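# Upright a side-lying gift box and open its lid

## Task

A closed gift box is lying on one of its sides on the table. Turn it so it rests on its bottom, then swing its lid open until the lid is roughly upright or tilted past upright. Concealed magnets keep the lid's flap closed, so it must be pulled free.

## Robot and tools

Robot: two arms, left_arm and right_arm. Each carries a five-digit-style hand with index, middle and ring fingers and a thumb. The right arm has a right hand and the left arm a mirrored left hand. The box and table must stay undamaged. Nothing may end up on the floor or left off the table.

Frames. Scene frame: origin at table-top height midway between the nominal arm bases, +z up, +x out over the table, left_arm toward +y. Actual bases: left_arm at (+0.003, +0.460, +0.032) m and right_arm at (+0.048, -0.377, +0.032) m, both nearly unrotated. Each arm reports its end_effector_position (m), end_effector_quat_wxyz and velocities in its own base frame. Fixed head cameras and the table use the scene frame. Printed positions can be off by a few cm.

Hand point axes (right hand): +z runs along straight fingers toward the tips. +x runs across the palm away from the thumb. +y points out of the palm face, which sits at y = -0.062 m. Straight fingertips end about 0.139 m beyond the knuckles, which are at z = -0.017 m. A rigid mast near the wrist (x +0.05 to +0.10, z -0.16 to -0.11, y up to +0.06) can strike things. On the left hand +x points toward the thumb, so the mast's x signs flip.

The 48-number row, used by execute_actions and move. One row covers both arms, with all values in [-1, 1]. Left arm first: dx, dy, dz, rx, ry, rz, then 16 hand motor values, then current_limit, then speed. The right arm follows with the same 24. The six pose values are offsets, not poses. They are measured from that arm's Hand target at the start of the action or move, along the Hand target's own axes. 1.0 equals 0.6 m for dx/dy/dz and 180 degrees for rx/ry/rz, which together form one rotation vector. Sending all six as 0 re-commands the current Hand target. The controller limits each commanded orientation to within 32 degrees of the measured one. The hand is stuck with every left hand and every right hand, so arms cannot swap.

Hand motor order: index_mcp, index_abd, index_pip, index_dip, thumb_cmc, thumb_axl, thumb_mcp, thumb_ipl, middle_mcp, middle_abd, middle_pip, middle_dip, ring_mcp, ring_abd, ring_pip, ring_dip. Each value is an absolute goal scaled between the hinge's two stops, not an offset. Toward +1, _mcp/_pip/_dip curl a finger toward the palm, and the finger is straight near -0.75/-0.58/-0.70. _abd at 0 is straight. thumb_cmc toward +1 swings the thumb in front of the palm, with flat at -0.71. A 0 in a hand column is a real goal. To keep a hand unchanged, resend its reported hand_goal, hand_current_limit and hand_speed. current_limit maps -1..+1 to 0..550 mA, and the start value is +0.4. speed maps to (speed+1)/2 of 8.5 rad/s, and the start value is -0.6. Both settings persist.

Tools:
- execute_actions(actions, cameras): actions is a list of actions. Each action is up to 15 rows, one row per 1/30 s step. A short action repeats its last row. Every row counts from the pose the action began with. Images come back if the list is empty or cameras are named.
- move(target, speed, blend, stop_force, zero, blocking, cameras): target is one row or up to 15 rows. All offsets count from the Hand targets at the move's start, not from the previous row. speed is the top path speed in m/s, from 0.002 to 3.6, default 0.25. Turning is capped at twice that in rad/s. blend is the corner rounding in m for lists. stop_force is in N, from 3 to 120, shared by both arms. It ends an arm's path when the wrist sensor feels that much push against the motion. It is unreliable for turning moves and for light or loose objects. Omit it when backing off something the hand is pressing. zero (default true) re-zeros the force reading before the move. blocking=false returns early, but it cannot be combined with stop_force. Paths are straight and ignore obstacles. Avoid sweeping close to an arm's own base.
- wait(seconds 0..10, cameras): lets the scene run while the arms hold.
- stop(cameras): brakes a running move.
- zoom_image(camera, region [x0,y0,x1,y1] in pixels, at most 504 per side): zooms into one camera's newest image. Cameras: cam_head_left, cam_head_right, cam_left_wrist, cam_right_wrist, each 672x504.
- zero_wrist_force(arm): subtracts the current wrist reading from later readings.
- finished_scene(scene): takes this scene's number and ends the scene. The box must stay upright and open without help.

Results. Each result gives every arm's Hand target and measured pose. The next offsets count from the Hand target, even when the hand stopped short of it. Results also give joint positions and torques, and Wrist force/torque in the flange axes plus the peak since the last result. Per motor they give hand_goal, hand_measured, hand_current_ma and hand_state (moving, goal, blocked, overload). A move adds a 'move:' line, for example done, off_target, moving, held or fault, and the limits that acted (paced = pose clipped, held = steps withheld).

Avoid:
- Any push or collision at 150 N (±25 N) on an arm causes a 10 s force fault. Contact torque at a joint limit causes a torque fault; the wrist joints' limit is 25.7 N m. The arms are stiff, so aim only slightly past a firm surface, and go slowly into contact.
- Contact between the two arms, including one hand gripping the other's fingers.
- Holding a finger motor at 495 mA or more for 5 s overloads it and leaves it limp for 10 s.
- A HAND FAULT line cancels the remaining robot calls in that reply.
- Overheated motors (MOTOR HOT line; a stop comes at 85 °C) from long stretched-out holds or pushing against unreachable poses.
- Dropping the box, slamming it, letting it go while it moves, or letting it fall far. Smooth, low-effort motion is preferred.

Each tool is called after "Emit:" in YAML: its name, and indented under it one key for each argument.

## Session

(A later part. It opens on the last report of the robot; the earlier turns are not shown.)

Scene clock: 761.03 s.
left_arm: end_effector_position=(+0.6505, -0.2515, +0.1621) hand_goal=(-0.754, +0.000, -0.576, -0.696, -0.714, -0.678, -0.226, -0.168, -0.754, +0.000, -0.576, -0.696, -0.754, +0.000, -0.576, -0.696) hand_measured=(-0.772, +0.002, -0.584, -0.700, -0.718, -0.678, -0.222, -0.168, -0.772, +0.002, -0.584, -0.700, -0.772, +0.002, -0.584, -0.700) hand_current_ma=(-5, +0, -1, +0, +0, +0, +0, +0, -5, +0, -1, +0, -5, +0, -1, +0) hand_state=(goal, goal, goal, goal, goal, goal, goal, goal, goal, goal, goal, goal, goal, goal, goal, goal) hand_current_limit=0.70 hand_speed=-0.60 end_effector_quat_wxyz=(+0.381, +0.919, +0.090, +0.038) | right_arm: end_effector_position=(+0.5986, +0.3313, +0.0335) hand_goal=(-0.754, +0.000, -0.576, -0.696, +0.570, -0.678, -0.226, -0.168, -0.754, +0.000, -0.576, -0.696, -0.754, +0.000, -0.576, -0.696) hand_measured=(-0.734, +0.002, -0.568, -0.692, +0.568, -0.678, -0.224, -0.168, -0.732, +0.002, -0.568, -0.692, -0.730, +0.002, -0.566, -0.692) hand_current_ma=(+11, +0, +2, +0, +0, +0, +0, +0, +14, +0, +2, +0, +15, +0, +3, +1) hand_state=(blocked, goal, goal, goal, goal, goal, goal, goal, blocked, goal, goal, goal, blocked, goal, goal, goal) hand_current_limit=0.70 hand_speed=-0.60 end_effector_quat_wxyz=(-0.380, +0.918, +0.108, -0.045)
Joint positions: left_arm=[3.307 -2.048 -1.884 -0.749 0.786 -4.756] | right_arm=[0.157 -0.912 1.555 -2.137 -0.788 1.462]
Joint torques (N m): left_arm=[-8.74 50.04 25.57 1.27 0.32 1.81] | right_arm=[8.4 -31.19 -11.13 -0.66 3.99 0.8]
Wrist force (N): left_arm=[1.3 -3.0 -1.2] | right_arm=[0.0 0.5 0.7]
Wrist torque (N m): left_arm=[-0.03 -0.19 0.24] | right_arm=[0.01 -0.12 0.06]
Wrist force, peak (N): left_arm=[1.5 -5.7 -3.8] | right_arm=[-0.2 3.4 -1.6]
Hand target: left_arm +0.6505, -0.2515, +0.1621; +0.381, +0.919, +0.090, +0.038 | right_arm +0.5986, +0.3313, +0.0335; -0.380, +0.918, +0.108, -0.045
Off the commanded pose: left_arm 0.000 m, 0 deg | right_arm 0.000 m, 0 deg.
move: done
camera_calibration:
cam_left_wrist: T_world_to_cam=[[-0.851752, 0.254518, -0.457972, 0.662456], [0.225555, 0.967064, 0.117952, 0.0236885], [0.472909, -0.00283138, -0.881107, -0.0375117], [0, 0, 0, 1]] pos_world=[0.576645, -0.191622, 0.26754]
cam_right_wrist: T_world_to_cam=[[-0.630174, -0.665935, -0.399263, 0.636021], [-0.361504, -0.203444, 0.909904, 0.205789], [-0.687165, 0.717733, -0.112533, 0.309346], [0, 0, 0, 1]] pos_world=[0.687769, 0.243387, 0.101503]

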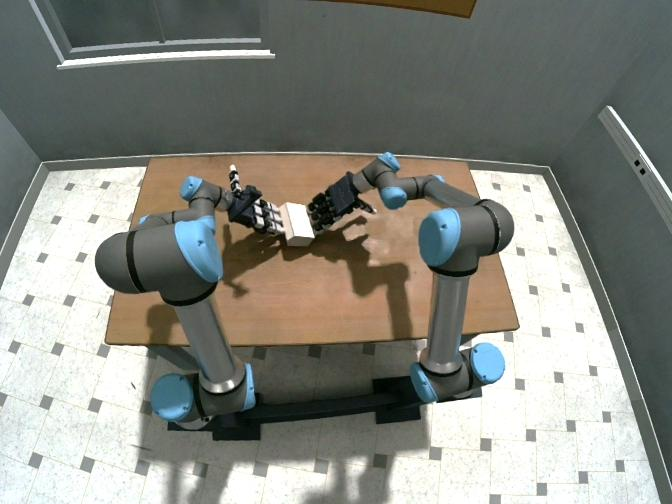

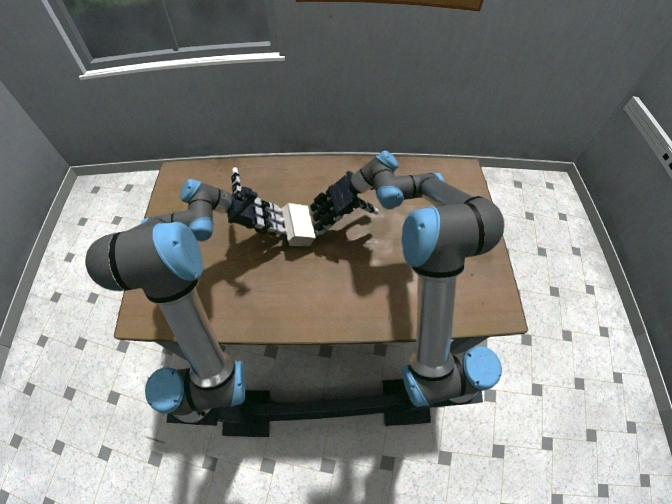

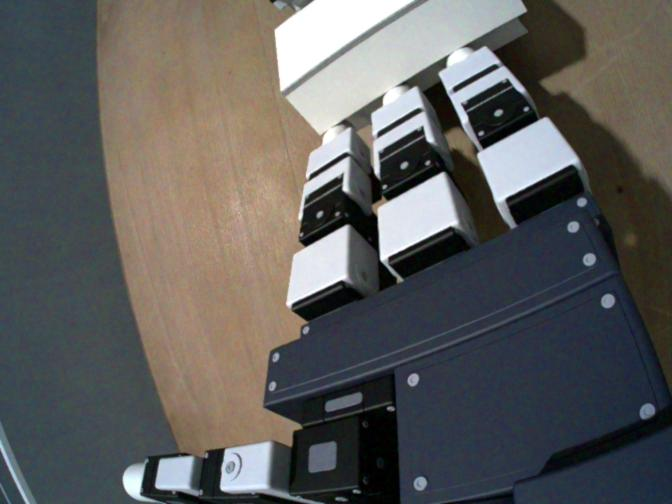

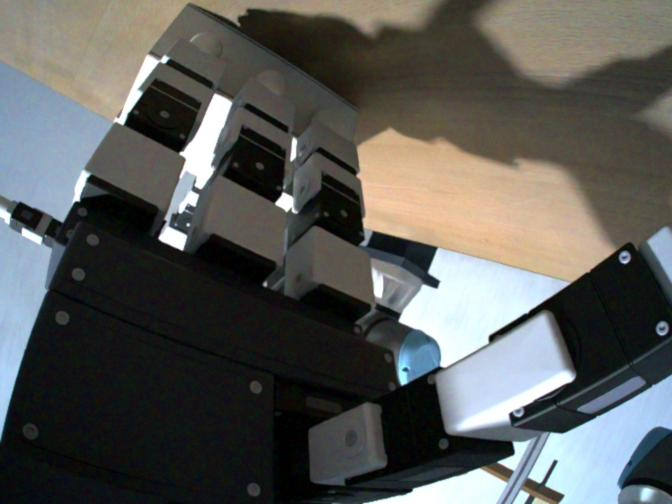

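Emit:
move:
  target: [0,-0.055,0.0525,0,0,0,-0.754,0,-0.576,-0.696,-0.714,-0.678,-0.226,-0.168,-0.754,0,-0.576,-0.696,-0.754,0,-0.576,-0.696,0.7,-0.6,0,0,0,0,0,0,-0.754,0,-0.576,-0.696,0.57,-0.678,-0.226,-0.168,-0.754,0,-0.576,-0.696,-0.754,0,-0.576,-0.696,0.7,-0.6]
  speed: 0.05

Emit:
move:
  target:
    - [0,-0.0354,-0.0354,0,0,0,-0.754,0,-0.576,-0.696,-0.714,-0.678,-0.226,-0.168,-0.754,0,-0.576,-0.696,-0.754,0,-0.576,-0.696,0.7,-0.6,0.0017,-0.0053,-0.1467,0,0,0,-0.754,0,-0.576,-0.696,0.57,-0.678,-0.226,-0.168,0.068,0,0.299,-0.261,0.068,0,0.299,-0.261,0.7,-0.6]
    - [0,-0.0118,-0.224,0,0,0,-0.754,0,-0.576,-0.696,-0.714,-0.678,-0.226,-0.168,-0.754,0,-0.576,-0.696,-0.754,0,-0.576,-0.696,0.7,-0.6,-0.391,-0.115,-0.1077,0,0.151,0.151,-0.754,0,-0.576,-0.696,0.57,-0.678,-0.226,-0.168,0.068,0,0.299,-0.261,0.068,0,0.299,-0.261,0.7,-0.6]
    - [0,-0.0118,-0.224,0,0,0,-0.754,0,-0.576,-0.696,-0.714,-0.678,-0.226,-0.168,-0.754,0,-0.576,-0.696,-0.754,0,-0.576,-0.696,0.7,-0.6,-0.4037,-0.2275,0.1225,0,0.3021,0.3021,-0.754,0,-0.576,-0.696,0.57,-0.678,-0.226,-0.168,0.068,0,0.299,-0.261,0.068,0,0.299,-0.261,0.7,-0.6]
  speed: 0.3
  blend: 0.02
  cameras: ["all"]

Emit:
zoom_image:
  camera: "cam_head_right"
  region: [240, 180, 350, 280]

Emit:
zoom_image:
  camera: "cam_left_wrist"
  region: [200, 0, 672, 220]

Scene clock: 776.37 s.
left_arm: end_effector_position=(+0.6503, -0.2505, +0.1166) hand_goal=(-0.754, +0.000, -0.576, -0.696, -0.714, -0.678, -0.226, -0.168, -0.754, +0.000, -0.576, -0.696, -0.754, +0.000, -0.576, -0.696) hand_measured=(-0.768, +0.002, -0.582, -0.700, -0.718, -0.678, -0.222, -0.168, -0.770, +0.002, -0.582, -0.698, -0.768, +0.002, -0.582, -0.700) hand_current_ma=(-3, +0, +0, +0, +0, +0, +0, +0, -4, +0, -1, +0, -3, +0, +0, +0) hand_state=(goal, goal, goal, goal, goal, goal, goal, goal, goal, goal, goal, goal, goal, goal, goal, goal) hand_current_limit=0.70 hand_speed=-0.60 end_effector_quat_wxyz=(+0.381, +0.920, +0.090, +0.038) | right_arm: end_effector_position=(+0.5986, +0.3313, +0.0335) hand_goal=(-0.754, +0.000, -0.576, -0.696, +0.570, -0.678, -0.226, -0.168, -0.754, +0.000, -0.576, -0.696, -0.754, +0.000, -0.576, -0.696) hand_measured=(-0.736, +0.002, -0.570, -0.692, +0.568, -0.678, -0.224, -0.168, -0.734, +0.002, -0.570, -0.692, -0.734, +0.002, -0.568, -0.692) hand_current_ma=(+10, +0, +1, +0, +0, +0, +0, +0, +11, +0, +1, +0, +10, +0, +1, +1) hand_state=(goal, goal, goal, goal, goal, goal, goal, goal, blocked, goal, goal, goal, goal, goal, goal, goal) hand_current_limit=0.70 hand_speed=-0.60 end_effector_quat_wxyz=(-0.380, +0.918, +0.108, -0.045)
Joint positions: left_arm=[3.308 -2.132 -1.907 -0.645 0.786 -4.753] | right_arm=[0.157 -0.912 1.555 -2.137 -0.788 1.462]
Joint torques (N m): left_arm=[10.99 29.39 8.15 4.17 -3.27 -2.02] | right_arm=[4.27 -35.68 -11.07 -1.65 3.89 0.29]
Wrist force (N): left_arm=[1.4 -2.4 -1.4] | right_arm=[-0.1 0.2 0.3]
Wrist torque (N m): left_arm=[0.02 -0.20 0.10] | right_arm=[0.06 -0.10 0.05]
Wrist force, peak (N): left_arm=[1.7 -3.3 -2.5] | right_arm=[0.0 0.8 0.8]
Hand target: left_arm +0.6503, -0.2505, +0.1165; +0.381, +0.919, +0.090, +0.038 | right_arm +0.5986, +0.3313, +0.0335; -0.380, +0.918, +0.108, -0.045
Off the commanded pose: left_arm 0.000 m, 0 deg | right_arm 0.000 m, 0 deg.
move: done

Scene clock: 779.67 s.
left_arm: end_effector_position=(+0.6308, -0.1523, +0.2065) hand_goal=(-0.754, +0.000, -0.576, -0.696, -0.714, -0.678, -0.226, -0.168, -0.754, +0.000, -0.576, -0.696, -0.754, +0.000, -0.576, -0.696) hand_measured=(-0.768, +0.002, -0.582, -0.700, -0.718, -0.678, -0.222, -0.168, -0.770, +0.002, -0.582, -0.698, -0.766, +0.002, -0.582, -0.700) hand_current_ma=(-3, +0, +0, +0, +0, +0, +0, +0, -4, +0, -1, +0, -3, +0, +0, +0) hand_state=(goal, goal, goal, goal, goal, goal, goal, goal, goal, goal, goal, goal, goal, goal, goal, goal) hand_current_limit=0.70 hand_speed=-0.60 end_effector_quat_wxyz=(+0.381, +0.919, +0.090, +0.038) | right_arm: end_effector_position=(+0.3285, +0.4194, +0.0780) hand_goal=(-0.754, +0.000, -0.576, -0.696, +0.570, -0.678, -0.226, -0.168, +0.068, +0.000, +0.298, -0.262, +0.068, +0.000, +0.298, -0.262) hand_measured=(-0.736, +0.002, -0.570, -0.692, +0.568, -0.678, -0.224, -0.168, +0.060, +0.002, +0.292, -0.266, +0.060, +0.002, +0.292, -0.266) hand_current_ma=(+9, +0, +1, +0, +0, +0, +0, +0, -2, +0, -1, +0, -2, +0, -1, +0) hand_state=(goal, goal, goal, goal, goal, goal, goal, goal, goal, goal, goal, goal, goal, goal, goal, goal) hand_current_limit=0.70 hand_speed=-0.60 end_effector_quat_wxyz=(-0.326, +0.786, -0.486, +0.201)
Joint positions: left_arm=[3.487 -1.915 -1.883 -1.062 0.796 -4.503] | right_arm=[0.646 -1.248 2.271 -3.372 -1.7 3.272]
Joint torques (N m): left_arm=[11.41 46.46 28.06 0.89 0.77 2.06] | right_arm=[8.16 -12.42 -19.38 -0.95 -2.68 1.49]
Wrist force (N): left_arm=[1.3 -2.2 -1.3] | right_arm=[0.1 0.6 0.3]
Wrist torque (N m): left_arm=[0.01 -0.17 0.11] | right_arm=[0.17 -0.02 0.02]
Wrist force, peak (N): left_arm=[1.4 -3.0 -1.0] | right_arm=[-0.3 0.3 2.2]
Hand target: left_arm +0.6308, -0.1523, +0.2065; +0.381, +0.919, +0.090, +0.038 | right_arm +0.3285, +0.4195, +0.0780; -0.326, +0.786, -0.486, +0.201
Off the commanded pose: left_arm 0.000 m, 0 deg | right_arm 0.000 m, 0 deg.
move: done
camera_calibration:
cam_left_wrist: T_world_to_cam=[[-0.851794, 0.254564, -0.457869, 0.640758], [0.22556, 0.967052, 0.118038, -0.0730687], [0.472831, -0.00273238, -0.881149, 0.0112723], [0, 0, 0, 1]] pos_world=[0.556945, -0.0924218, 0.31194]
cam_right_wrist: T_world_to_cam=[[-0.791405, 0.46286, -0.399297, 0.121838], [-0.280401, 0.305557, 0.909951, -0.154476], [0.543188, 0.832103, -0.112033, -0.386613], [0, 0, 0, 1]] pos_world=[0.263112, 0.312509, 0.145901]

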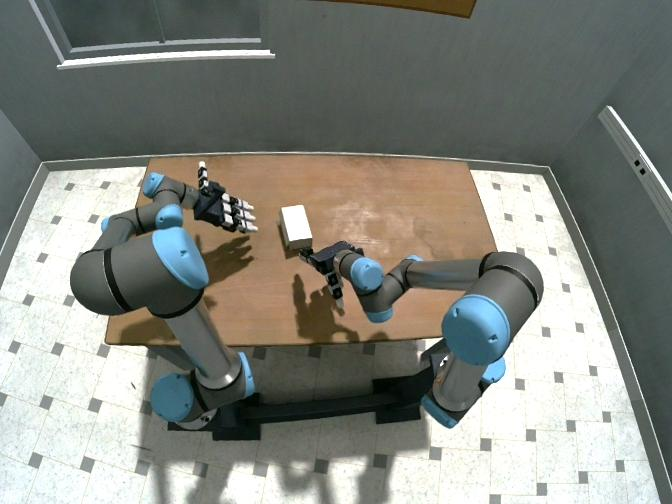

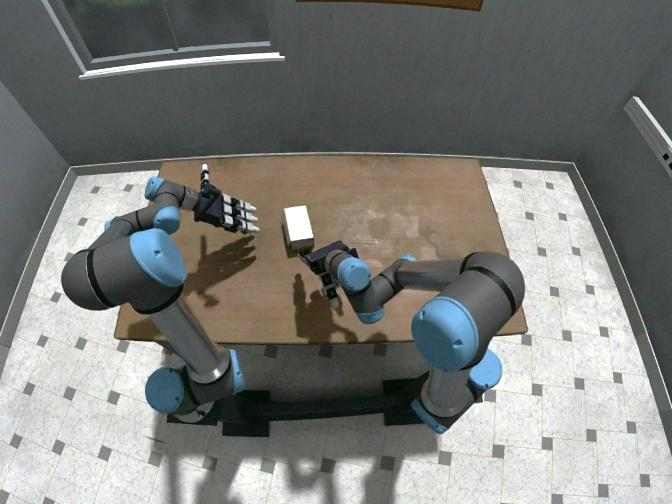

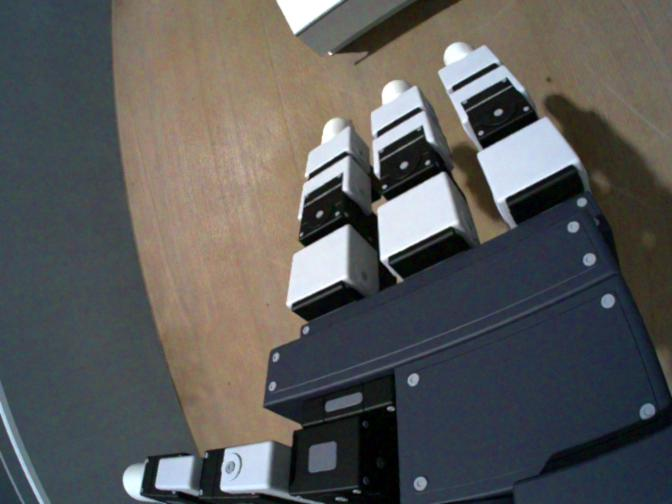

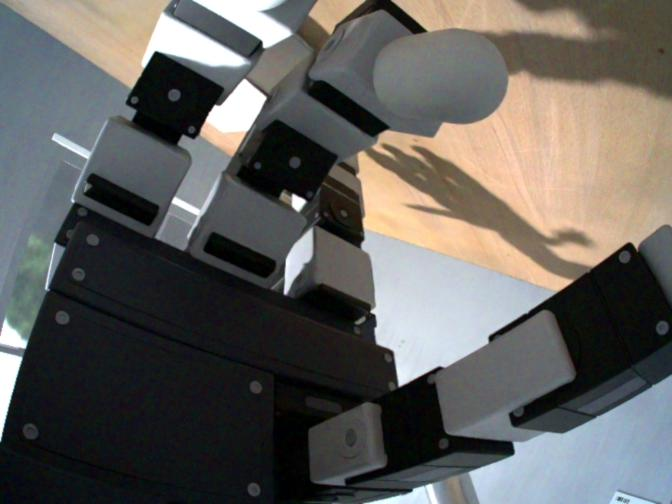

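Scaled by 4.582 from the camera's 672x504 image, which has a finer 960x720 frame.

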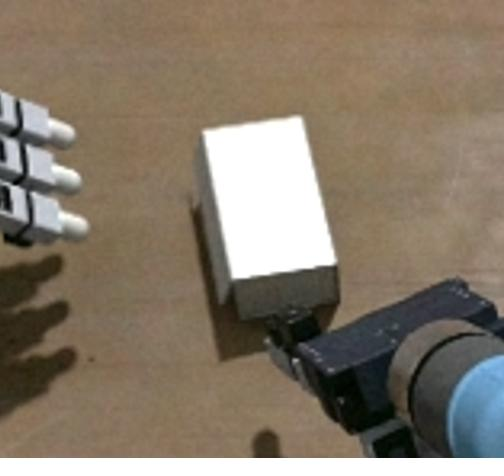

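Scaled by 1.068 from the camera's 672x504 image, which has a finer 960x720 frame.

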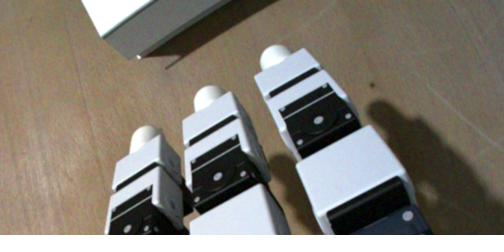

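Emit:
execute_actions:
  actions: []
  cameras: ["cam_head_right"]

Emit:
zoom_image:
  camera: "cam_head_right"
  region: [220, 180, 388, 306]

Scene clock: 807.80 s.
left_arm: end_effector_position=(+0.6308, -0.1523, +0.2065) hand_goal=(-0.754, +0.000, -0.576, -0.696, -0.714, -0.678, -0.226, -0.168, -0.754, +0.000, -0.576, -0.696, -0.754, +0.000, -0.576, -0.696) hand_measured=(-0.768, +0.002, -0.582, -0.700, -0.718, -0.678, -0.222, -0.168, -0.770, +0.002, -0.582, -0.698, -0.766, +0.002, -0.582, -0.700) hand_current_ma=(-3, +0, +0, +0, +0, +0, +0, +0, -4, +0, -1, +0, -3, +0, +0, +0) hand_state=(goal, goal, goal, goal, goal, goal, goal, goal, goal, goal, goal, goal, goal, goal, goal, goal) hand_current_limit=0.70 hand_speed=-0.60 end_effector_quat_wxyz=(+0.381, +0.919, +0.090, +0.038) | right_arm: end_effector_position=(+0.3285, +0.4195, +0.0780) hand_goal=(-0.754, +0.000, -0.576, -0.696, +0.570, -0.678, -0.226, -0.168, +0.068, +0.000, +0.298, -0.262, +0.068, +0.000, +0.298, -0.262) hand_measured=(-0.736, +0.002, -0.570, -0.692, +0.568, -0.678, -0.224, -0.168, +0.060, +0.002, +0.292, -0.266, +0.060, +0.002, +0.292, -0.266) hand_current_ma=(+9, +0, +1, +0, +0, +0, +0, +0, -2, +0, -1, +0, -2, +0, -1, +0) hand_state=(goal, goal, goal, goal, goal, goal, goal, goal, goal, goal, goal, goal, goal, goal, goal, goal) hand_current_limit=0.70 hand_speed=-0.60 end_effector_quat_wxyz=(-0.326, +0.786, -0.486, +0.201)
Joint positions: left_arm=[3.487 -1.915 -1.883 -1.062 0.796 -4.503] | right_arm=[0.647 -1.247 2.271 -3.372 -1.7 3.272]
Joint velocities: within noise
Joint torques (N m): left_arm=[12.28 46.12 27.38 0.75 0.77 2.02] | right_arm=[9.59 -13.11 -20.43 -0.92 -3.04 1.51]
Wrist force (N): left_arm=[1.3 -2.5 -1.1] | right_arm=[-0.1 0.7 0.3]
Wrist torque (N m): left_arm=[-0.05 -0.16 0.11] | right_arm=[0.18 0.01 0.01]
Wrist force, peak (N): left_arm=[1.7 -2.6 -1.5] | right_arm=[0.0 0.9 0.4]
Hand target: left_arm +0.6308, -0.1523, +0.2065; +0.381, +0.919, +0.090, +0.038 | right_arm +0.3285, +0.4195, +0.0780; -0.326, +0.786, -0.486, +0.201
Off the commanded pose: left_arm 0.000 m, 0 deg | right_arm 0.000 m, 0 deg.
Images, in order (width x height): cam_head_right 672x504.

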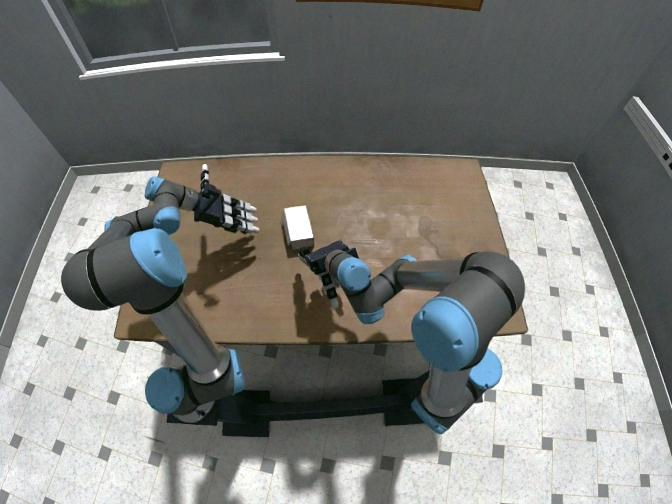

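Scaled by 3.000 from the camera's 672x504 image, which has a finer 960x720 frame.

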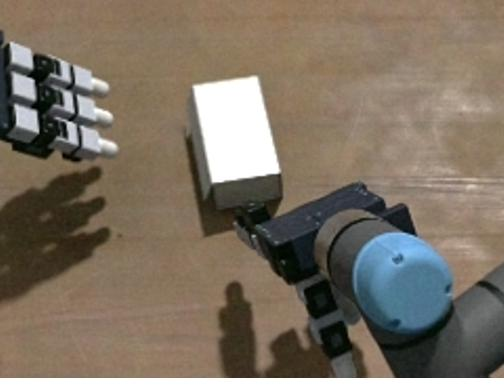

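Emit:
move:
  target:
    - [-0.0302,0.2792,0.2792,0.25,0.0044,-0.0105,-0.754,0,0.737,0.609,-0.714,-0.678,-0.226,-0.168,-0.754,0,0.737,0.609,-0.754,0,0.737,0.609,0.7,-0.6,0.0163,0.0187,0.0909,0,0,0,-0.754,0,-0.576,-0.696,0.57,-0.678,-0.226,-0.168,0.068,0,0.298,-0.262,0.068,0,0.298,-0.262,0.7,-0.6]
    - [-0.0302,0.1595,0.3988,0.25,0.0044,-0.0105,-0.754,0,0.737,0.609,-0.714,-0.678,-0.226,-0.168,-0.754,0,0.737,0.609,-0.754,0,0.737,0.609,0.7,-0.6,0.0163,0.0187,0.0909,0,0,0,-0.754,0,-0.576,-0.696,0.57,-0.678,-0.226,-0.168,0.068,0,0.298,-0.262,0.068,0,0.298,-0.262,0.7,-0.6]
  speed: [0.3, 0.15]
  cameras: ["cam_head_right"]

Emit:
zoom_image:
  camera: "cam_head_right"
  region: [220, 180, 388, 306]

Scene clock: 834.60 s.
left_arm: end_effector_position=(+0.6591, -0.3882, +0.1051) hand_goal=(-0.754, +0.000, +0.736, +0.608, -0.714, -0.678, -0.226, -0.168, -0.754, +0.000, +0.736, +0.608, -0.754, +0.000, +0.736, +0.608) hand_measured=(-0.758, +0.002, +0.730, +0.606, -0.716, -0.678, -0.222, -0.168, -0.758, +0.002, +0.728, +0.606, -0.758, +0.002, +0.730, +0.606) hand_current_ma=(+0, +0, -1, +0, +0, +0, +0, +0, +0, +0, -1, +0, +0, +0, -1, +0) hand_state=(goal, goal, goal, goal, goal, goal, goal, goal, goal, goal, goal, goal, goal, goal, goal, goal) hand_current_limit=0.70 hand_speed=-0.60 end_effector_quat_wxyz=(+0.000, +0.993, +0.115, +0.000) | right_arm: end_effector_position=(+0.3603, +0.4244, +0.0315) hand_goal=(-0.754, +0.000, -0.576, -0.696, +0.570, -0.678, -0.226, -0.168, +0.068, +0.000, +0.298, -0.262, +0.068, +0.000, +0.298, -0.262) hand_measured=(-0.736, +0.002, -0.570, -0.692, +0.568, -0.678, -0.224, -0.168, +0.060, +0.002, +0.292, -0.266, +0.060, +0.002, +0.292, -0.266) hand_current_ma=(+9, +0, +1, +0, +0, +0, +0, +0, -2, +0, -1, +0, -2, +0, -1, +0) hand_state=(goal, goal, goal, goal, goal, goal, goal, goal, goal, goal, goal, goal, goal, goal, goal, goal) hand_current_limit=0.70 hand_speed=-0.60 end_effector_quat_wxyz=(-0.326, +0.786, -0.486, +0.201)
Joint positions: left_arm=[2.869 -2.149 -1.481 -1.082 1.571 -5.215] | right_arm=[0.612 -1.089 2.222 -3.484 -1.676 3.247]
Joint torques (N m): left_arm=[2.35 36.2 13.99 3.79 -1.87 -0.71] | right_arm=[-10.56 -17.4 -17.89 -4.83 2.59 -1.61]
Wrist force (N): left_arm=[1.0 -1.0 -1.2] | right_arm=[-0.2 0.6 0.0]
Wrist torque (N m): left_arm=[-0.02 -0.18 0.17] | right_arm=[0.20 0.00 0.17]
Wrist force, peak (N): left_arm=[1.7 -3.4 -1.7] | right_arm=[-0.1 0.8 0.5]
Hand target: left_arm +0.6591, -0.3882, +0.1050; +0.000, +0.993, +0.115, +0.000 | right_arm +0.3603, +0.4244, +0.0315; -0.326, +0.786, -0.486, +0.201
Off the commanded pose: left_arm 0.000 m, 0 deg | right_arm 0.000 m, 0 deg.
move: done
Images, in order (width x height): cam_head_right 672x504.

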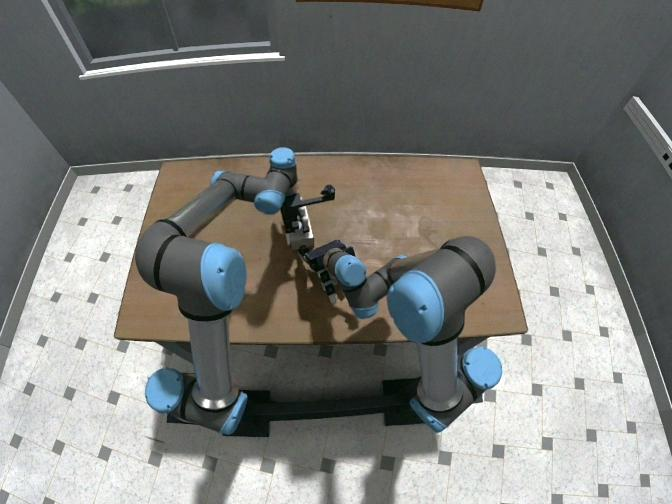

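Scaled by 3.000 from the camera's 672x504 image, which has a finer 960x720 frame.

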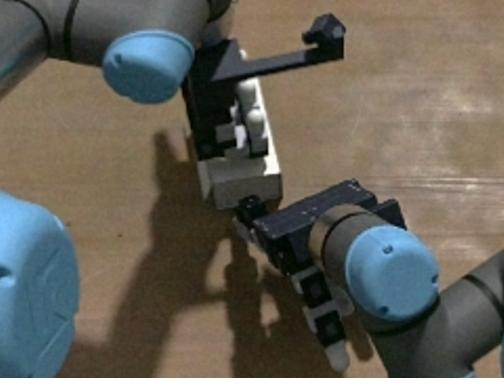

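Emit:
move:
  target: [0,0,0.0383,0,0,0,-0.754,0,0.736,0.608,-0.714,-0.678,-0.226,-0.168,-0.754,0,0.736,0.608,-0.754,0,0.736,0.608,0.7,-0.6,0,0,0,0,0,0,-0.754,0,-0.576,-0.696,0.57,-0.678,-0.226,-0.168,0.068,0,0.298,-0.262,0.068,0,0.298,-0.262,0.7,-0.6]
  speed: 0.015
  stop_force: 6

Emit:
move:
  target: [0,0,0.0045,0,0,0,-0.754,0,0.736,0.608,-0.714,-0.678,-0.226,-0.168,-0.754,0,0.736,0.608,-0.754,0,0.736,0.608,0.7,-0.6,0,0,0,0,0,0,-0.754,0,-0.576,-0.696,0.57,-0.678,-0.226,-0.168,0.068,0,0.298,-0.262,0.068,0,0.298,-0.262,0.7,-0.6]
  speed: 0.01

Emit:
move:
  target: [0,0,0,0,0,0,-0.754,0,0.736,0.608,-0.714,-0.678,-0.226,-0.168,-0.754,0,0.736,0.608,-0.754,0,0.736,0.608,0.7,-0.6,0.0143,-0.0461,0.0461,0,0,0,-0.754,0,-0.576,-0.696,0.57,-0.678,-0.226,-0.168,0.068,0,0.298,-0.262,0.068,0,0.298,-0.262,0.7,-0.6]
  speed: 0.02
  stop_force: 3
  cameras: ["cam_head_right"]

Emit:
zoom_image:
  camera: "cam_head_right"
  region: [220, 180, 388, 306]

Scene clock: 850.20 s.
left_arm: end_effector_position=(+0.6592, -0.3882, +0.0897) hand_goal=(-0.754, +0.000, +0.736, +0.608, -0.714, -0.678, -0.226, -0.168, -0.754, +0.000, +0.736, +0.608, -0.754, +0.000, +0.736, +0.608) hand_measured=(-0.748, +0.000, +0.738, +0.606, -0.716, -0.678, -0.222, -0.168, -0.750, +0.000, +0.738, +0.606, -0.750, +0.000, +0.738, +0.606) hand_current_ma=(+0, +0, +0, +0, +0, +0, +0, +0, +0, +0, +0, +0, +0, +0, +0, +0) hand_state=(goal, goal, goal, goal, goal, goal, goal, goal, goal, goal, goal, goal, goal, goal, goal, goal) hand_current_limit=0.70 hand_speed=-0.60 end_effector_quat_wxyz=(+0.000, +0.993, +0.115, +0.000) | right_arm: end_effector_position=(+0.3603, +0.4244, +0.0315) hand_goal=(-0.754, +0.000, -0.576, -0.696, +0.570, -0.678, -0.226, -0.168, +0.068, +0.000, +0.298, -0.262, +0.068, +0.000, +0.298, -0.262) hand_measured=(-0.736, +0.002, -0.570, -0.692, +0.568, -0.678, -0.224, -0.168, +0.060, +0.002, +0.292, -0.266, +0.060, +0.002, +0.292, -0.266) hand_current_ma=(+9, +0, +1, +0, +0, +0, +0, +0, -2, +0, -1, +0, -2, +0, -1, +0) hand_state=(goal, goal, goal, goal, goal, goal, goal, goal, goal, goal, goal, goal, goal, goal, goal, goal) hand_current_limit=0.70 hand_speed=-0.60 end_effector_quat_wxyz=(-0.326, +0.786, -0.486, +0.201)
Joint positions: left_arm=[2.869 -2.166 -1.496 -1.049 1.571 -5.215] | right_arm=[0.612 -1.089 2.222 -3.484 -1.676 3.247]
Joint torques (N m): left_arm=[7.78 57.39 29.2 1.12 -1.37 -1.62] | right_arm=[-10.18 -17.43 -18.01 -4.92 2.67 -1.47]
Wrist force (N): left_arm=[1.4 -0.7 -2.3] | right_arm=[-0.4 0.3 0.1]
Wrist torque (N m): left_arm=[0.06 -0.25 0.20] | right_arm=[0.15 0.02 0.15]
Wrist force, peak (N): left_arm=[0.7 -2.6 -12.4] | right_arm=[-0.5 0.7 0.2]
Hand target: left_arm +0.6592, -0.3882, +0.0897; +0.000, +0.993, +0.115, +0.000 (not the last commanded pose) | right_arm +0.3603, +0.4244, +0.0315; -0.326, +0.786, -0.486, +0.201
Off the commanded pose: left_arm 0.008 m, 0 deg | right_arm 0.000 m, 0 deg.
move: contact (left_arm)

Scene clock: 851.00 s.
left_arm: end_effector_position=(+0.6592, -0.3882, +0.0871) hand_goal=(-0.754, +0.000, +0.736, +0.608, -0.714, -0.678, -0.226, -0.168, -0.754, +0.000, +0.736, +0.608, -0.754, +0.000, +0.736, +0.608) hand_measured=(-0.734, +0.000, +0.766, +0.606, -0.716, -0.678, -0.222, -0.168, -0.734, +0.000, +0.768, +0.606, -0.734, +0.000, +0.768, +0.606) hand_current_ma=(+7, +0, +13, +0, +0, +0, +0, +0, +7, +0, +15, +0, +7, +0, +14, +0) hand_state=(blocked, goal, blocked, goal, goal, goal, goal, goal, blocked, goal, blocked, goal, blocked, goal, blocked, goal) hand_current_limit=0.70 hand_speed=-0.60 end_effector_quat_wxyz=(+0.000, +0.993, +0.115, +0.001) | right_arm: end_effector_position=(+0.3603, +0.4244, +0.0315) hand_goal=(-0.754, +0.000, -0.576, -0.696, +0.570, -0.678, -0.226, -0.168, +0.068, +0.000, +0.298, -0.262, +0.068, +0.000, +0.298, -0.262) hand_measured=(-0.736, +0.002, -0.570, -0.692, +0.568, -0.678, -0.224, -0.168, +0.060, +0.002, +0.292, -0.266, +0.060, +0.002, +0.292, -0.266) hand_current_ma=(+9, +0, +1, +0, +0, +0, +0, +0, -2, +0, -1, +0, -2, +0, -1, +0) hand_state=(goal, goal, goal, goal, goal, goal, goal, goal, goal, goal, goal, goal, goal, goal, goal, goal) hand_current_limit=0.70 hand_speed=-0.60 end_effector_quat_wxyz=(-0.326, +0.786, -0.486, +0.201)
Joint positions: left_arm=[2.869 -2.169 -1.499 -1.043 1.571 -5.215] | right_arm=[0.612 -1.089 2.222 -3.484 -1.676 3.247]
Joint torques (N m): left_arm=[8.38 16.14 0.63 1.32 -1.27 -1.47] | right_arm=[-9.49 -17.61 -18.01 -4.79 2.49 -1.53]
Wrist force (N): left_arm=[1.2 -5.9 -30.0] | right_arm=[-0.3 0.6 0.1]
Wrist torque (N m): left_arm=[1.67 -0.85 0.30] | right_arm=[0.18 0.01 0.16]
Wrist force, peak (N): left_arm=[1.2 -5.9 -30.0] | right_arm=[-0.5 0.5 0.2]
Hand target: left_arm +0.6592, -0.3882, +0.0870; +0.000, +0.993, +0.115, +0.000 | right_arm +0.3603, +0.4244, +0.0315; -0.326, +0.786, -0.486, +0.201
Off the commanded pose: left_arm 0.000 m, 0 deg | right_arm 0.000 m, 0 deg.
move: done

Scene clock: 853.70 s.
left_arm: end_effector_position=(+0.6592, -0.3882, +0.0870) hand_goal=(-0.754, +0.000, +0.736, +0.608, -0.714, -0.678, -0.226, -0.168, -0.754, +0.000, +0.736, +0.608, -0.754, +0.000, +0.736, +0.608) hand_measured=(-0.732, +0.000, +0.768, +0.606, -0.716, -0.678, -0.222, -0.168, -0.732, +0.000, +0.770, +0.606, -0.732, +0.000, +0.768, +0.606) hand_current_ma=(+8, +0, +14, +0, +0, +0, +0, +0, +7, +0, +16, +0, +8, +0, +15, +0) hand_state=(blocked, goal, blocked, goal, goal, goal, goal, goal, blocked, goal, blocked, goal, blocked, goal, blocked, goal) hand_current_limit=0.70 hand_speed=-0.60 end_effector_quat_wxyz=(+0.000, +0.993, +0.115, +0.000) | right_arm: end_effector_position=(+0.3901, +0.4319, +0.0315) hand_goal=(-0.754, +0.000, -0.576, -0.696, +0.570, -0.678, -0.226, -0.168, +0.068, +0.000, +0.298, -0.262, +0.068, +0.000, +0.298, -0.262) hand_measured=(-0.734, -0.002, -0.568, -0.692, +0.568, -0.678, -0.224, -0.168, +0.060, +0.002, +0.292, -0.266, +0.060, +0.002, +0.292, -0.266) hand_current_ma=(+11, +0, +2, +0, +0, +0, +0, +0, -2, +0, -1, +0, -2, +0, -1, +0) hand_state=(blocked, goal, goal, goal, goal, goal, goal, goal, goal, goal, goal, goal, goal, goal, goal, goal) hand_current_limit=0.70 hand_speed=-0.60 end_effector_quat_wxyz=(-0.326, +0.786, -0.486, +0.201)
Joint positions: left_arm=[2.869 -2.169 -1.499 -1.043 1.571 -5.215] | right_arm=[0.588 -1.056 2.151 -3.448 -1.659 3.23]
Joint torques (N m): left_arm=[8.56 16.06 0.64 1.25 -1.26 -1.06] | right_arm=[9.5 -43.32 -5.01 -4.94 -3.01 1.42]
Wrist force (N): left_arm=[1.4 -5.9 -30.4] | right_arm=[-0.3 0.7 -0.1]
Wrist torque (N m): left_arm=[1.70 -0.87 0.31] | right_arm=[0.19 0.00 0.13]
Wrist force, peak (N): left_arm=[1.3 -6.2 -30.8] | right_arm=[-1.0 1.5 -4.5]
Hand target: left_arm +0.6592, -0.3882, +0.0870; +0.000, +0.993, +0.115, +0.000 | right_arm +0.3901, +0.4319, +0.0315; -0.326, +0.786, -0.486, +0.201 (not the last commanded pose)
Off the commanded pose: left_arm 0.000 m, 0 deg | right_arm 0.009 m, 0 deg.
move: contact (right_arm)
Images, in order (width x height): cam_head_right 672x504.

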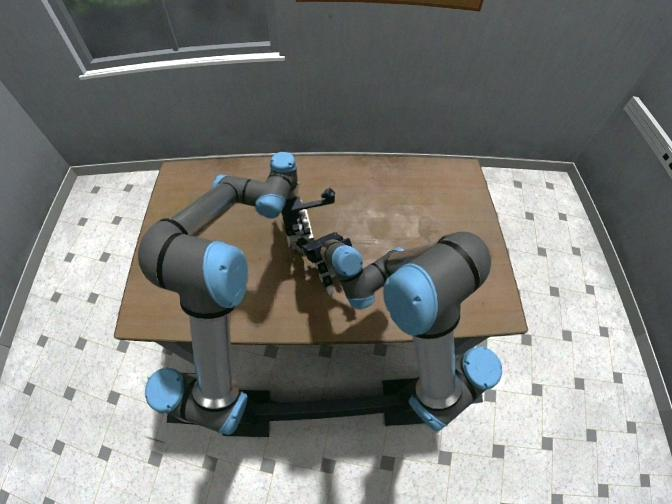

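Scaled by 3.000 from the camera's 672x504 image, which has a finer 960x720 frame.

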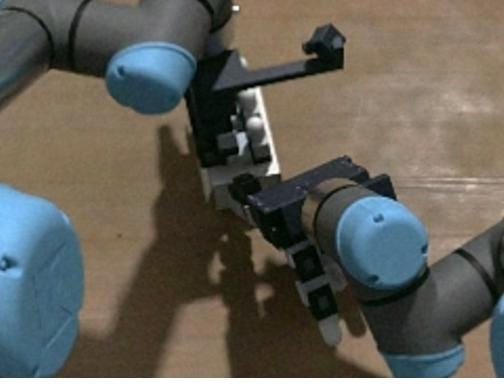

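Emit:
move:
  target: [0,0,0,0,0,0,-0.754,0,0.736,0.608,-0.714,-0.678,-0.226,-0.168,-0.754,0,0.736,0.608,-0.754,0,0.736,0.608,0.7,-0.6,0.0007,-0.0023,0.0023,0,0,0,-0.754,0,-0.576,-0.696,0.57,-0.678,-0.226,-0.168,0.068,0,0.298,-0.262,0.068,0,0.298,-0.262,0.7,-0.6]
  speed: 0.02

Emit:
move:
  target: [0,0,0,0,0,0,-0.754,0,0.736,0.608,-0.714,-0.678,-0.226,-0.168,-0.754,0,0.736,0.608,-0.754,0,0.736,0.608,0.7,-0.6,-0.057,-0.0088,0.0088,0,0,0,-0.754,0,-0.576,-0.696,0.57,-0.678,-0.226,-0.168,0.068,0,0.298,-0.262,0.068,0,0.298,-0.262,0.7,-0.6]
  speed: 0.02
  stop_force: 8

Emit:
move:
  target: [0,0,0,0,0,0,-0.754,0,0.736,0.608,-0.714,-0.678,-0.226,-0.168,-0.754,0,0.736,0.608,-0.754,0,0.736,0.608,0.7,-0.6,-0.0326,-0.005,0.005,0,0,0,-0.754,0,-0.576,-0.696,0.57,-0.678,-0.226,-0.168,0.068,0,0.298,-0.262,0.068,0,0.298,-0.262,0.7,-0.6]
  speed: 0.02
  stop_force: 10
  cameras: ["cam_head_right", "cam_head_left"]

Emit:
zoom_image:
  camera: "cam_head_right"
  region: [236, 194, 348, 278]

Emit:
zoom_image:
  camera: "cam_head_left"
  region: [300, 194, 468, 320]

Scene clock: 867.97 s.
left_arm: end_effector_position=(+0.6592, -0.3882, +0.0870) hand_goal=(-0.754, +0.000, +0.736, +0.608, -0.714, -0.678, -0.226, -0.168, -0.754, +0.000, +0.736, +0.608, -0.754, +0.000, +0.736, +0.608) hand_measured=(-0.732, +0.000, +0.768, +0.606, -0.716, -0.678, -0.222, -0.168, -0.732, +0.000, +0.770, +0.606, -0.732, +0.000, +0.768, +0.606) hand_current_ma=(+8, +0, +14, +0, +0, +0, +0, +0, +7, +0, +16, +0, +8, +0, +15, +0) hand_state=(blocked, goal, blocked, goal, goal, goal, goal, goal, blocked, goal, blocked, goal, blocked, goal, blocked, goal) hand_current_limit=0.70 hand_speed=-0.60 end_effector_quat_wxyz=(+0.000, +0.993, +0.115, +0.000) | right_arm: end_effector_position=(+0.3920, +0.4324, +0.0315) hand_goal=(-0.754, +0.000, -0.576, -0.696, +0.570, -0.678, -0.226, -0.168, +0.068, +0.000, +0.298, -0.262, +0.068, +0.000, +0.298, -0.262) hand_measured=(-0.726, -0.006, -0.564, -0.692, +0.568, -0.678, -0.224, -0.168, +0.060, +0.002, +0.292, -0.266, +0.060, +0.002, +0.292, -0.266) hand_current_ma=(+19, -1, +4, +0, +0, +0, +0, +0, -2, +0, -1, +0, -2, +0, -1, +0) hand_state=(blocked, goal, goal, goal, goal, goal, goal, goal, goal, goal, goal, goal, goal, goal, goal, goal) hand_current_limit=0.70 hand_speed=-0.60 end_effector_quat_wxyz=(-0.326, +0.786, -0.486, +0.201)
Joint positions: left_arm=[2.869 -2.169 -1.499 -1.043 1.571 -5.215] | right_arm=[0.587 -1.054 2.146 -3.445 -1.658 3.229]
Joint torques (N m): left_arm=[8.97 16.25 0.72 1.12 -1.24 -0.44] | right_arm=[-11.51 -17.67 -19.98 -0.71 2.25 -1.6]
Wrist force (N): left_arm=[1.1 -5.9 -30.4] | right_arm=[-0.8 1.8 -4.5]
Wrist torque (N m): left_arm=[1.69 -0.83 0.29] | right_arm=[0.44 -0.17 0.10]
Wrist force, peak (N): left_arm=[1.4 -6.0 -30.9] | right_arm=[-1.1 1.7 -4.7]
Hand target: left_arm +0.6592, -0.3882, +0.0870; +0.000, +0.993, +0.115, +0.000 | right_arm +0.3921, +0.4324, +0.0315; -0.326, +0.786, -0.486, +0.201
Off the commanded pose: left_arm 0.000 m, 0 deg | right_arm 0.000 m, 0 deg.
move: done

Scene clock: 870.67 s.
left_arm: end_effector_position=(+0.6592, -0.3882, +0.0870) hand_goal=(-0.754, +0.000, +0.736, +0.608, -0.714, -0.678, -0.226, -0.168, -0.754, +0.000, +0.736, +0.608, -0.754, +0.000, +0.736, +0.608) hand_measured=(-0.732, +0.000, +0.768, +0.606, -0.716, -0.678, -0.222, -0.168, -0.732, +0.000, +0.770, +0.606, -0.732, +0.000, +0.768, +0.606) hand_current_ma=(+8, +0, +14, +0, +0, +0, +0, +0, +7, +0, +16, +0, +8, +0, +15, +0) hand_state=(blocked, goal, blocked, goal, goal, goal, goal, goal, blocked, goal, blocked, goal, blocked, goal, blocked, goal) hand_current_limit=0.70 hand_speed=-0.60 end_effector_quat_wxyz=(+0.000, +0.993, +0.115, +0.000) | right_arm: end_effector_position=(+0.3835, +0.4663, +0.0315) hand_goal=(-0.754, +0.000, -0.576, -0.696, +0.570, -0.678, -0.226, -0.168, +0.068, +0.000, +0.298, -0.262, +0.068, +0.000, +0.298, -0.262) hand_measured=(-0.726, +0.016, -0.564, -0.692, +0.568, -0.678, -0.224, -0.168, +0.060, +0.002, +0.292, -0.266, +0.060, +0.002, +0.292, -0.266) hand_current_ma=(+19, +5, +4, +1, +0, +0, +0, +0, -2, +0, -1, +0, -2, +0, -1, +0) hand_state=(blocked, goal, goal, goal, goal, goal, goal, goal, goal, goal, goal, goal, goal, goal, goal, goal) hand_current_limit=0.70 hand_speed=-0.60 end_effector_quat_wxyz=(-0.326, +0.786, -0.486, +0.201)
Joint positions: left_arm=[2.869 -2.169 -1.499 -1.043 1.571 -5.215] | right_arm=[0.655 -1.026 2.085 -3.406 -1.707 3.278]
Joint torques (N m): left_arm=[8.62 16.53 0.33 1.09 -1.36 -0.1] | right_arm=[9.54 -20.41 -19.72 -0.96 -2.75 1.56]
Wrist force (N): left_arm=[1.8 -6.1 -30.6] | right_arm=[0.8 1.2 -0.9]
Wrist torque (N m): left_arm=[1.71 -0.86 0.36] | right_arm=[0.20 0.06 0.07]
Wrist force, peak (N): left_arm=[1.7 -6.3 -30.8] | right_arm=[-0.9 2.0 -4.5]
Hand target: left_arm +0.6592, -0.3882, +0.0870; +0.000, +0.993, +0.115, +0.000 | right_arm +0.3835, +0.4663, +0.0315; -0.326, +0.786, -0.486, +0.201
Off the commanded pose: left_arm 0.000 m, 0 deg | right_arm 0.000 m, 0 deg.
move: done

Scene clock: 872.63 s.
left_arm: end_effector_position=(+0.6592, -0.3882, +0.0870) hand_goal=(-0.754, +0.000, +0.736, +0.608, -0.714, -0.678, -0.226, -0.168, -0.754, +0.000, +0.736, +0.608, -0.754, +0.000, +0.736, +0.608) hand_measured=(-0.732, +0.000, +0.768, +0.606, -0.716, -0.678, -0.222, -0.168, -0.732, +0.000, +0.770, +0.606, -0.732, +0.000, +0.768, +0.606) hand_current_ma=(+8, +0, +14, +0, +0, +0, +0, +0, +7, +0, +16, +0, +8, +0, +15, +0) hand_state=(blocked, goal, blocked, goal, goal, goal, goal, goal, blocked, goal, blocked, goal, blocked, goal, blocked, goal) hand_current_limit=0.70 hand_speed=-0.60 end_effector_quat_wxyz=(+0.000, +0.993, +0.115, +0.000) | right_arm: end_effector_position=(+0.3785, +0.4857, +0.0315) hand_goal=(-0.754, +0.000, -0.576, -0.696, +0.570, -0.678, -0.226, -0.168, +0.068, +0.000, +0.298, -0.262, +0.068, +0.000, +0.298, -0.262) hand_measured=(-0.726, +0.016, -0.564, -0.692, +0.568, -0.678, -0.224, -0.168, +0.060, +0.002, +0.292, -0.266, +0.060, +0.002, +0.292, -0.266) hand_current_ma=(+19, +5, +4, +1, +0, +0, +0, +0, -2, +0, -1, +0, -2, +0, -1, +0) hand_state=(blocked, goal, goal, goal, goal, goal, goal, goal, goal, goal, goal, goal, goal, goal, goal, goal) hand_current_limit=0.70 hand_speed=-0.60 end_effector_quat_wxyz=(-0.326, +0.786, -0.486, +0.201)
Joint positions: left_arm=[2.869 -2.169 -1.499 -1.043 1.571 -5.215] | right_arm=[0.693 -1.01 2.048 -3.382 -1.733 3.305]
Joint torques (N m): left_arm=[8.71 16 0.43 1.02 -1.26 0.15] | right_arm=[9.62 -21.79 -20.73 -1.06 -2.89 1.51]
Wrist force (N): left_arm=[1.5 -6.5 -30.8] | right_arm=[0.6 1.6 -0.7]
Wrist torque (N m): left_arm=[1.69 -0.84 0.34] | right_arm=[0.16 0.06 0.04]
Wrist force, peak (N): left_arm=[1.7 -6.4 -30.8] | right_arm=[0.6 2.0 -0.6]
Hand target: left_arm +0.6592, -0.3882, +0.0870; +0.000, +0.993, +0.115, +0.000 | right_arm +0.3785, +0.4857, +0.0315; -0.326, +0.786, -0.486, +0.201
Off the commanded pose: left_arm 0.000 m, 0 deg | right_arm 0.000 m, 0 deg.
move: done
Images, in order (width x height): cam_head_left 672x504, cam_head_right 672x504.

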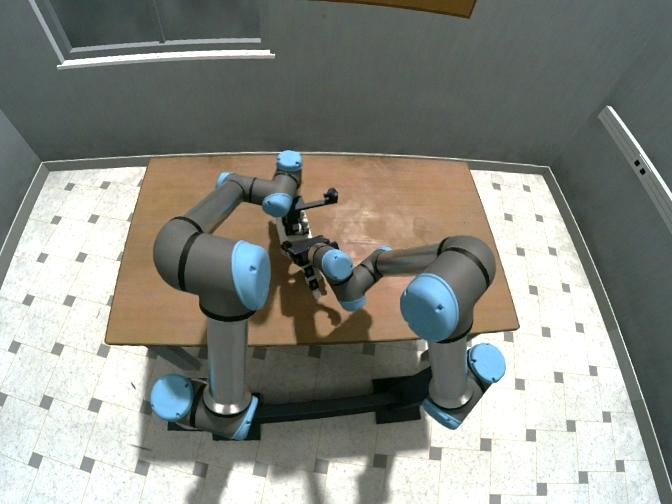

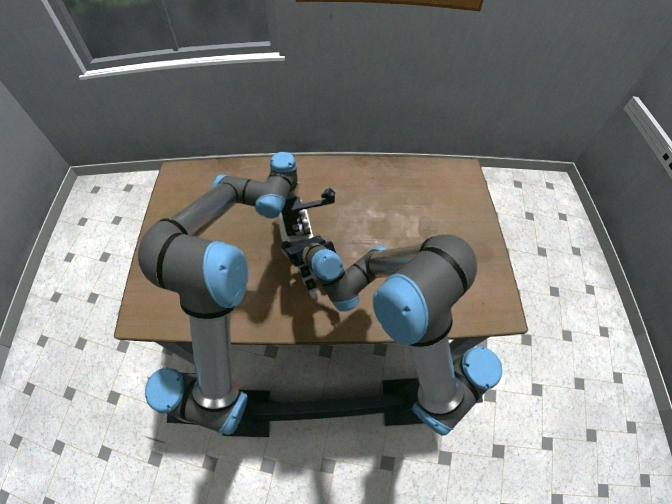

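Scaled by 4.500 from the camera's 672x504 image, which has a finer 960x720 frame.

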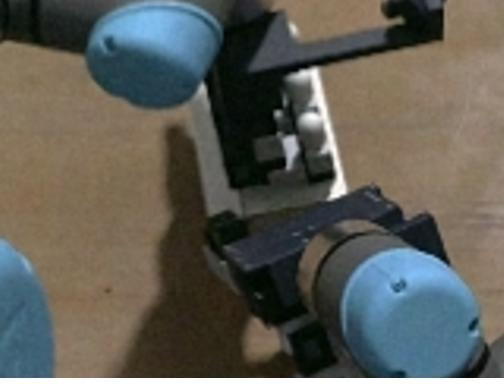

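Scaled by 3.000 from the camera's 672x504 image, which has a finer 960x720 frame.

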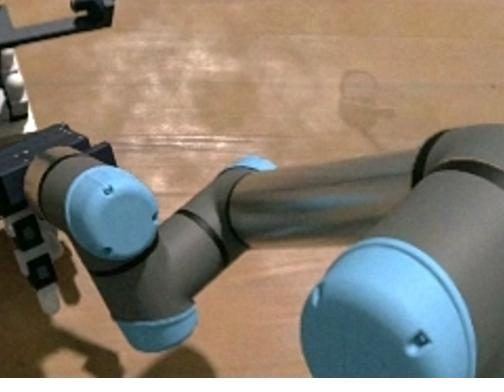

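Emit:
zoom_image:
  camera: "cam_head_right"
  region: [268, 204, 324, 246]

Scaled by 9.000 from the camera's 672x504 image, which has a finer 960x720 frame.

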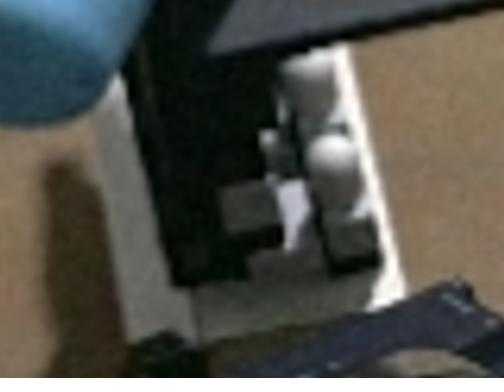

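Emit:
move:
  target: [0,0,0,0,0,0,-0.754,0,0.736,0.608,-0.714,-0.678,-0.226,-0.168,-0.754,0,0.736,0.608,-0.754,0,0.736,0.608,0.7,-0.6,0.0107,-0.0346,0.0346,0,0,0,-0.754,0,-0.576,-0.696,0.57,-0.678,-0.226,-0.168,0.068,0,0.298,-0.262,0.068,0,0.298,-0.262,0.7,-0.6]
  speed: 0.03
  stop_force: 8
  cameras: ["cam_head_right"]

Emit:
zoom_image:
  camera: "cam_head_right"
  region: [256, 194, 340, 257]

Scene clock: 919.17 s.
left_arm: end_effector_position=(+0.6592, -0.3882, +0.0869) hand_goal=(-0.754, +0.000, +0.736, +0.608, -0.714, -0.678, -0.226, -0.168, -0.754, +0.000, +0.736, +0.608, -0.754, +0.000, +0.736, +0.608) hand_measured=(-0.724, -0.002, +0.768, +0.606, -0.716, -0.678, -0.222, -0.168, -0.726, -0.002, +0.770, +0.606, -0.728, -0.002, +0.770, +0.606) hand_current_ma=(+15, +0, +14, +0, +0, +0, +0, +0, +13, +0, +17, +0, +11, +0, +16, +0) hand_state=(blocked, goal, blocked, goal, goal, goal, goal, goal, blocked, goal, blocked, goal, blocked, goal, blocked, goal) hand_current_limit=0.70 hand_speed=-0.60 end_effector_quat_wxyz=(+0.000, +0.993, +0.115, +0.000) | right_arm: end_effector_position=(+0.4077, +0.4931, +0.0315) hand_goal=(-0.754, +0.000, -0.576, -0.696, +0.570, -0.678, -0.226, -0.168, +0.068, +0.000, +0.298, -0.262, +0.068, +0.000, +0.298, -0.262) hand_measured=(-0.652, -0.028, -0.526, -0.682, +0.568, -0.678, -0.224, -0.168, +0.060, +0.002, +0.292, -0.266, +0.060, +0.002, +0.292, -0.266) hand_current_ma=(+205, -13, +51, +5, +0, +0, +0, +0, -2, +0, -1, +0, -2, +0, -1, +0) hand_state=(blocked, blocked, blocked, goal, goal, goal, goal, goal, goal, goal, goal, goal, goal, goal, goal, goal) hand_current_limit=0.70 hand_speed=-0.60 end_effector_quat_wxyz=(-0.326, +0.786, -0.486, +0.201)
Joint positions: left_arm=[2.869 -2.169 -1.499 -1.043 1.571 -5.215] | right_arm=[0.668 -0.976 1.978 -3.348 -1.715 3.287]
Joint torques (N m): left_arm=[8.18 35.82 8.07 -1.53 -1.32 0.9] | right_arm=[-14.96 -23.86 -23.01 -1.64 1.25 -1.44]
Wrist force (N): left_arm=[3.5 -0.7 -22.0] | right_arm=[-2.9 5.5 -5.3]
Wrist torque (N m): left_arm=[1.07 -0.70 0.36] | right_arm=[0.35 -0.40 -0.07]
Wrist force, peak (N): left_arm=[1.5 -6.3 -31.0] | right_arm=[-3.0 5.4 -5.5]
Hand target: left_arm +0.6592, -0.3882, +0.0870; +0.000, +0.993, +0.115, +0.000 | right_arm +0.4077, +0.4931, +0.0315; -0.326, +0.786, -0.486, +0.201
Off the commanded pose: left_arm 0.000 m, 0 deg | right_arm 0.000 m, 0 deg.
move: done
Images, in order (width x height): cam_head_right 672x504.

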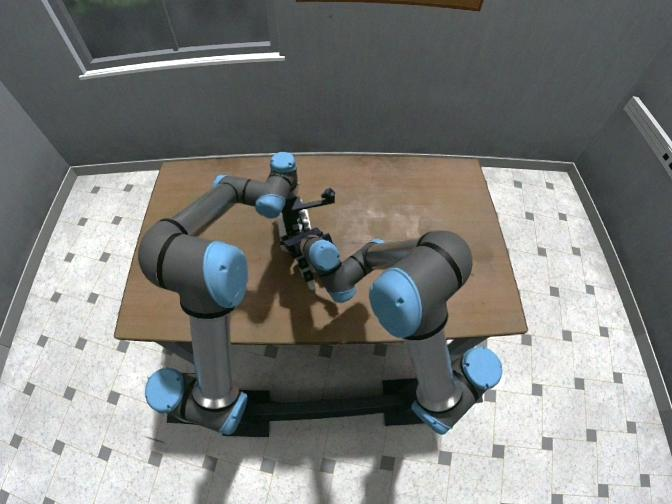

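Scaled by 6.000 from the camera's 672x504 image, which has a finer 960x720 frame.

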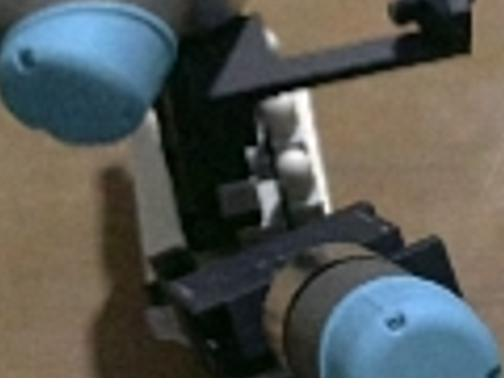

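Emit:
execute_actions:
  actions: []
  cameras: ["cam_left_wrist", "cam_right_wrist"]

Scene clock: 954.10 s.
left_arm: end_effector_position=(+0.6592, -0.3882, +0.0870) hand_goal=(-0.754, +0.000, +0.736, +0.608, -0.714, -0.678, -0.226, -0.168, -0.754, +0.000, +0.736, +0.608, -0.754, +0.000, +0.736, +0.608) hand_measured=(-0.724, -0.002, +0.768, +0.606, -0.716, -0.678, -0.222, -0.168, -0.726, -0.002, +0.770, +0.606, -0.728, -0.002, +0.770, +0.606) hand_current_ma=(+15, +0, +14, +0, +0, +0, +0, +0, +13, +0, +17, +0, +11, +0, +16, +0) hand_state=(blocked, goal, blocked, goal, goal, goal, goal, goal, blocked, goal, blocked, goal, blocked, goal, blocked, goal) hand_current_limit=0.70 hand_speed=-0.60 end_effector_quat_wxyz=(+0.000, +0.993, +0.115, +0.000) | right_arm: end_effector_position=(+0.4077, +0.4931, +0.0315) hand_goal=(-0.754, +0.000, -0.576, -0.696, +0.570, -0.678, -0.226, -0.168, +0.068, +0.000, +0.298, -0.262, +0.068, +0.000, +0.298, -0.262) hand_measured=(-0.652, -0.028, -0.526, -0.682, +0.568, -0.678, -0.224, -0.168, +0.060, +0.002, +0.292, -0.266, +0.060, +0.002, +0.292, -0.266) hand_current_ma=(+205, -13, +51, +5, +0, +0, +0, +0, -2, +0, -1, +0, -2, +0, -1, +0) hand_state=(blocked, blocked, blocked, goal, goal, goal, goal, goal, goal, goal, goal, goal, goal, goal, goal, goal) hand_current_limit=0.70 hand_speed=-0.60 end_effector_quat_wxyz=(-0.326, +0.786, -0.486, +0.201)
Joint positions: left_arm=[2.869 -2.169 -1.499 -1.043 1.571 -5.215] | right_arm=[0.668 -0.976 1.978 -3.348 -1.715 3.287]
Joint velocities: within noise
Joint torques (N m): left_arm=[8.1 44.23 14.5 -1.25 -1.19 1.3] | right_arm=[-14.32 -23.66 -23.22 -1.72 1.11 -1.52]
Wrist force (N): left_arm=[3.5 -0.7 -21.5] | right_arm=[-3.1 5.4 -5.4]
Wrist torque (N m): left_arm=[1.01 -0.69 0.37] | right_arm=[0.35 -0.39 -0.07]
Wrist force, peak (N): left_arm=[3.2 -0.8 -22.1] | right_arm=[-3.1 5.4 -5.6]
Hand target: left_arm +0.6592, -0.3882, +0.0870; +0.000, +0.993, +0.115, +0.000 | right_arm +0.4077, +0.4931, +0.0315; -0.326, +0.786, -0.486, +0.201
Off the commanded pose: left_arm 0.000 m, 0 deg | right_arm 0.000 m, 0 deg.
camera_calibration:
cam_left_wrist: T_world_to_cam=[[-0.906497, 0.421103, -0.0305783, 0.733795], [0.270659, 0.635168, 0.723398, -0.0484473], [0.324048, 0.647482, -0.689753, 0.225726], [0, 0, 0, 1]] pos_world=[0.60515, -0.424385, 0.213181]
cam_right_wrist: T_world_to_cam=[[-0.791289, 0.463035, -0.399325, 0.131772], [-0.280291, 0.305732, 0.909926, -0.112669], [0.543414, 0.831941, -0.112138, -0.496163], [0, 0, 0, 1]] pos_world=[0.342311, 0.38621, 0.0995017]
Images, in order (width x height): cam_left_wrist 672x504, cam_right_wrist 672x504.

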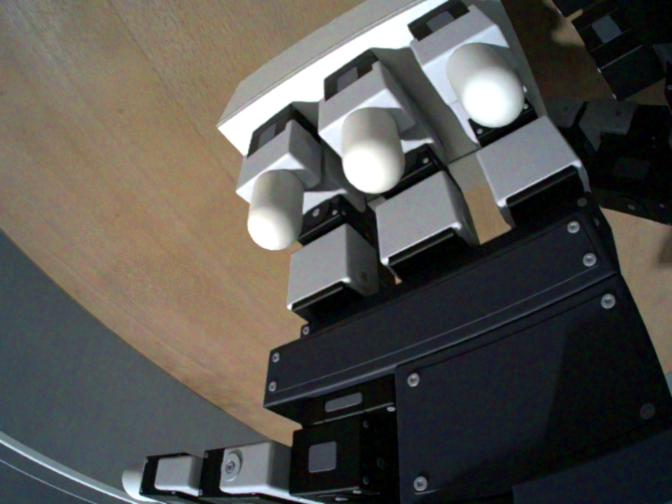

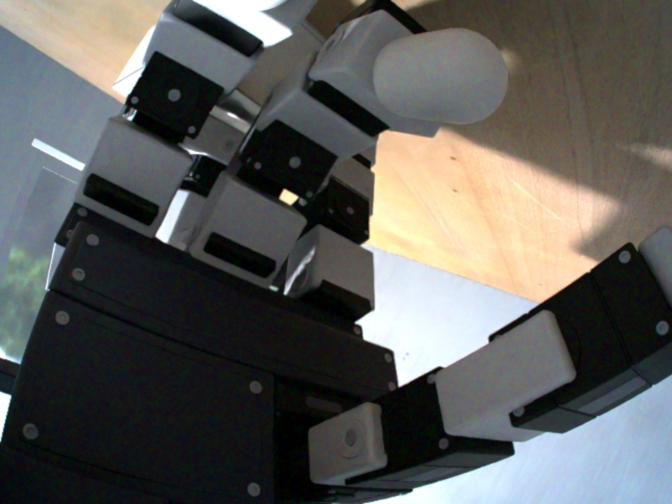

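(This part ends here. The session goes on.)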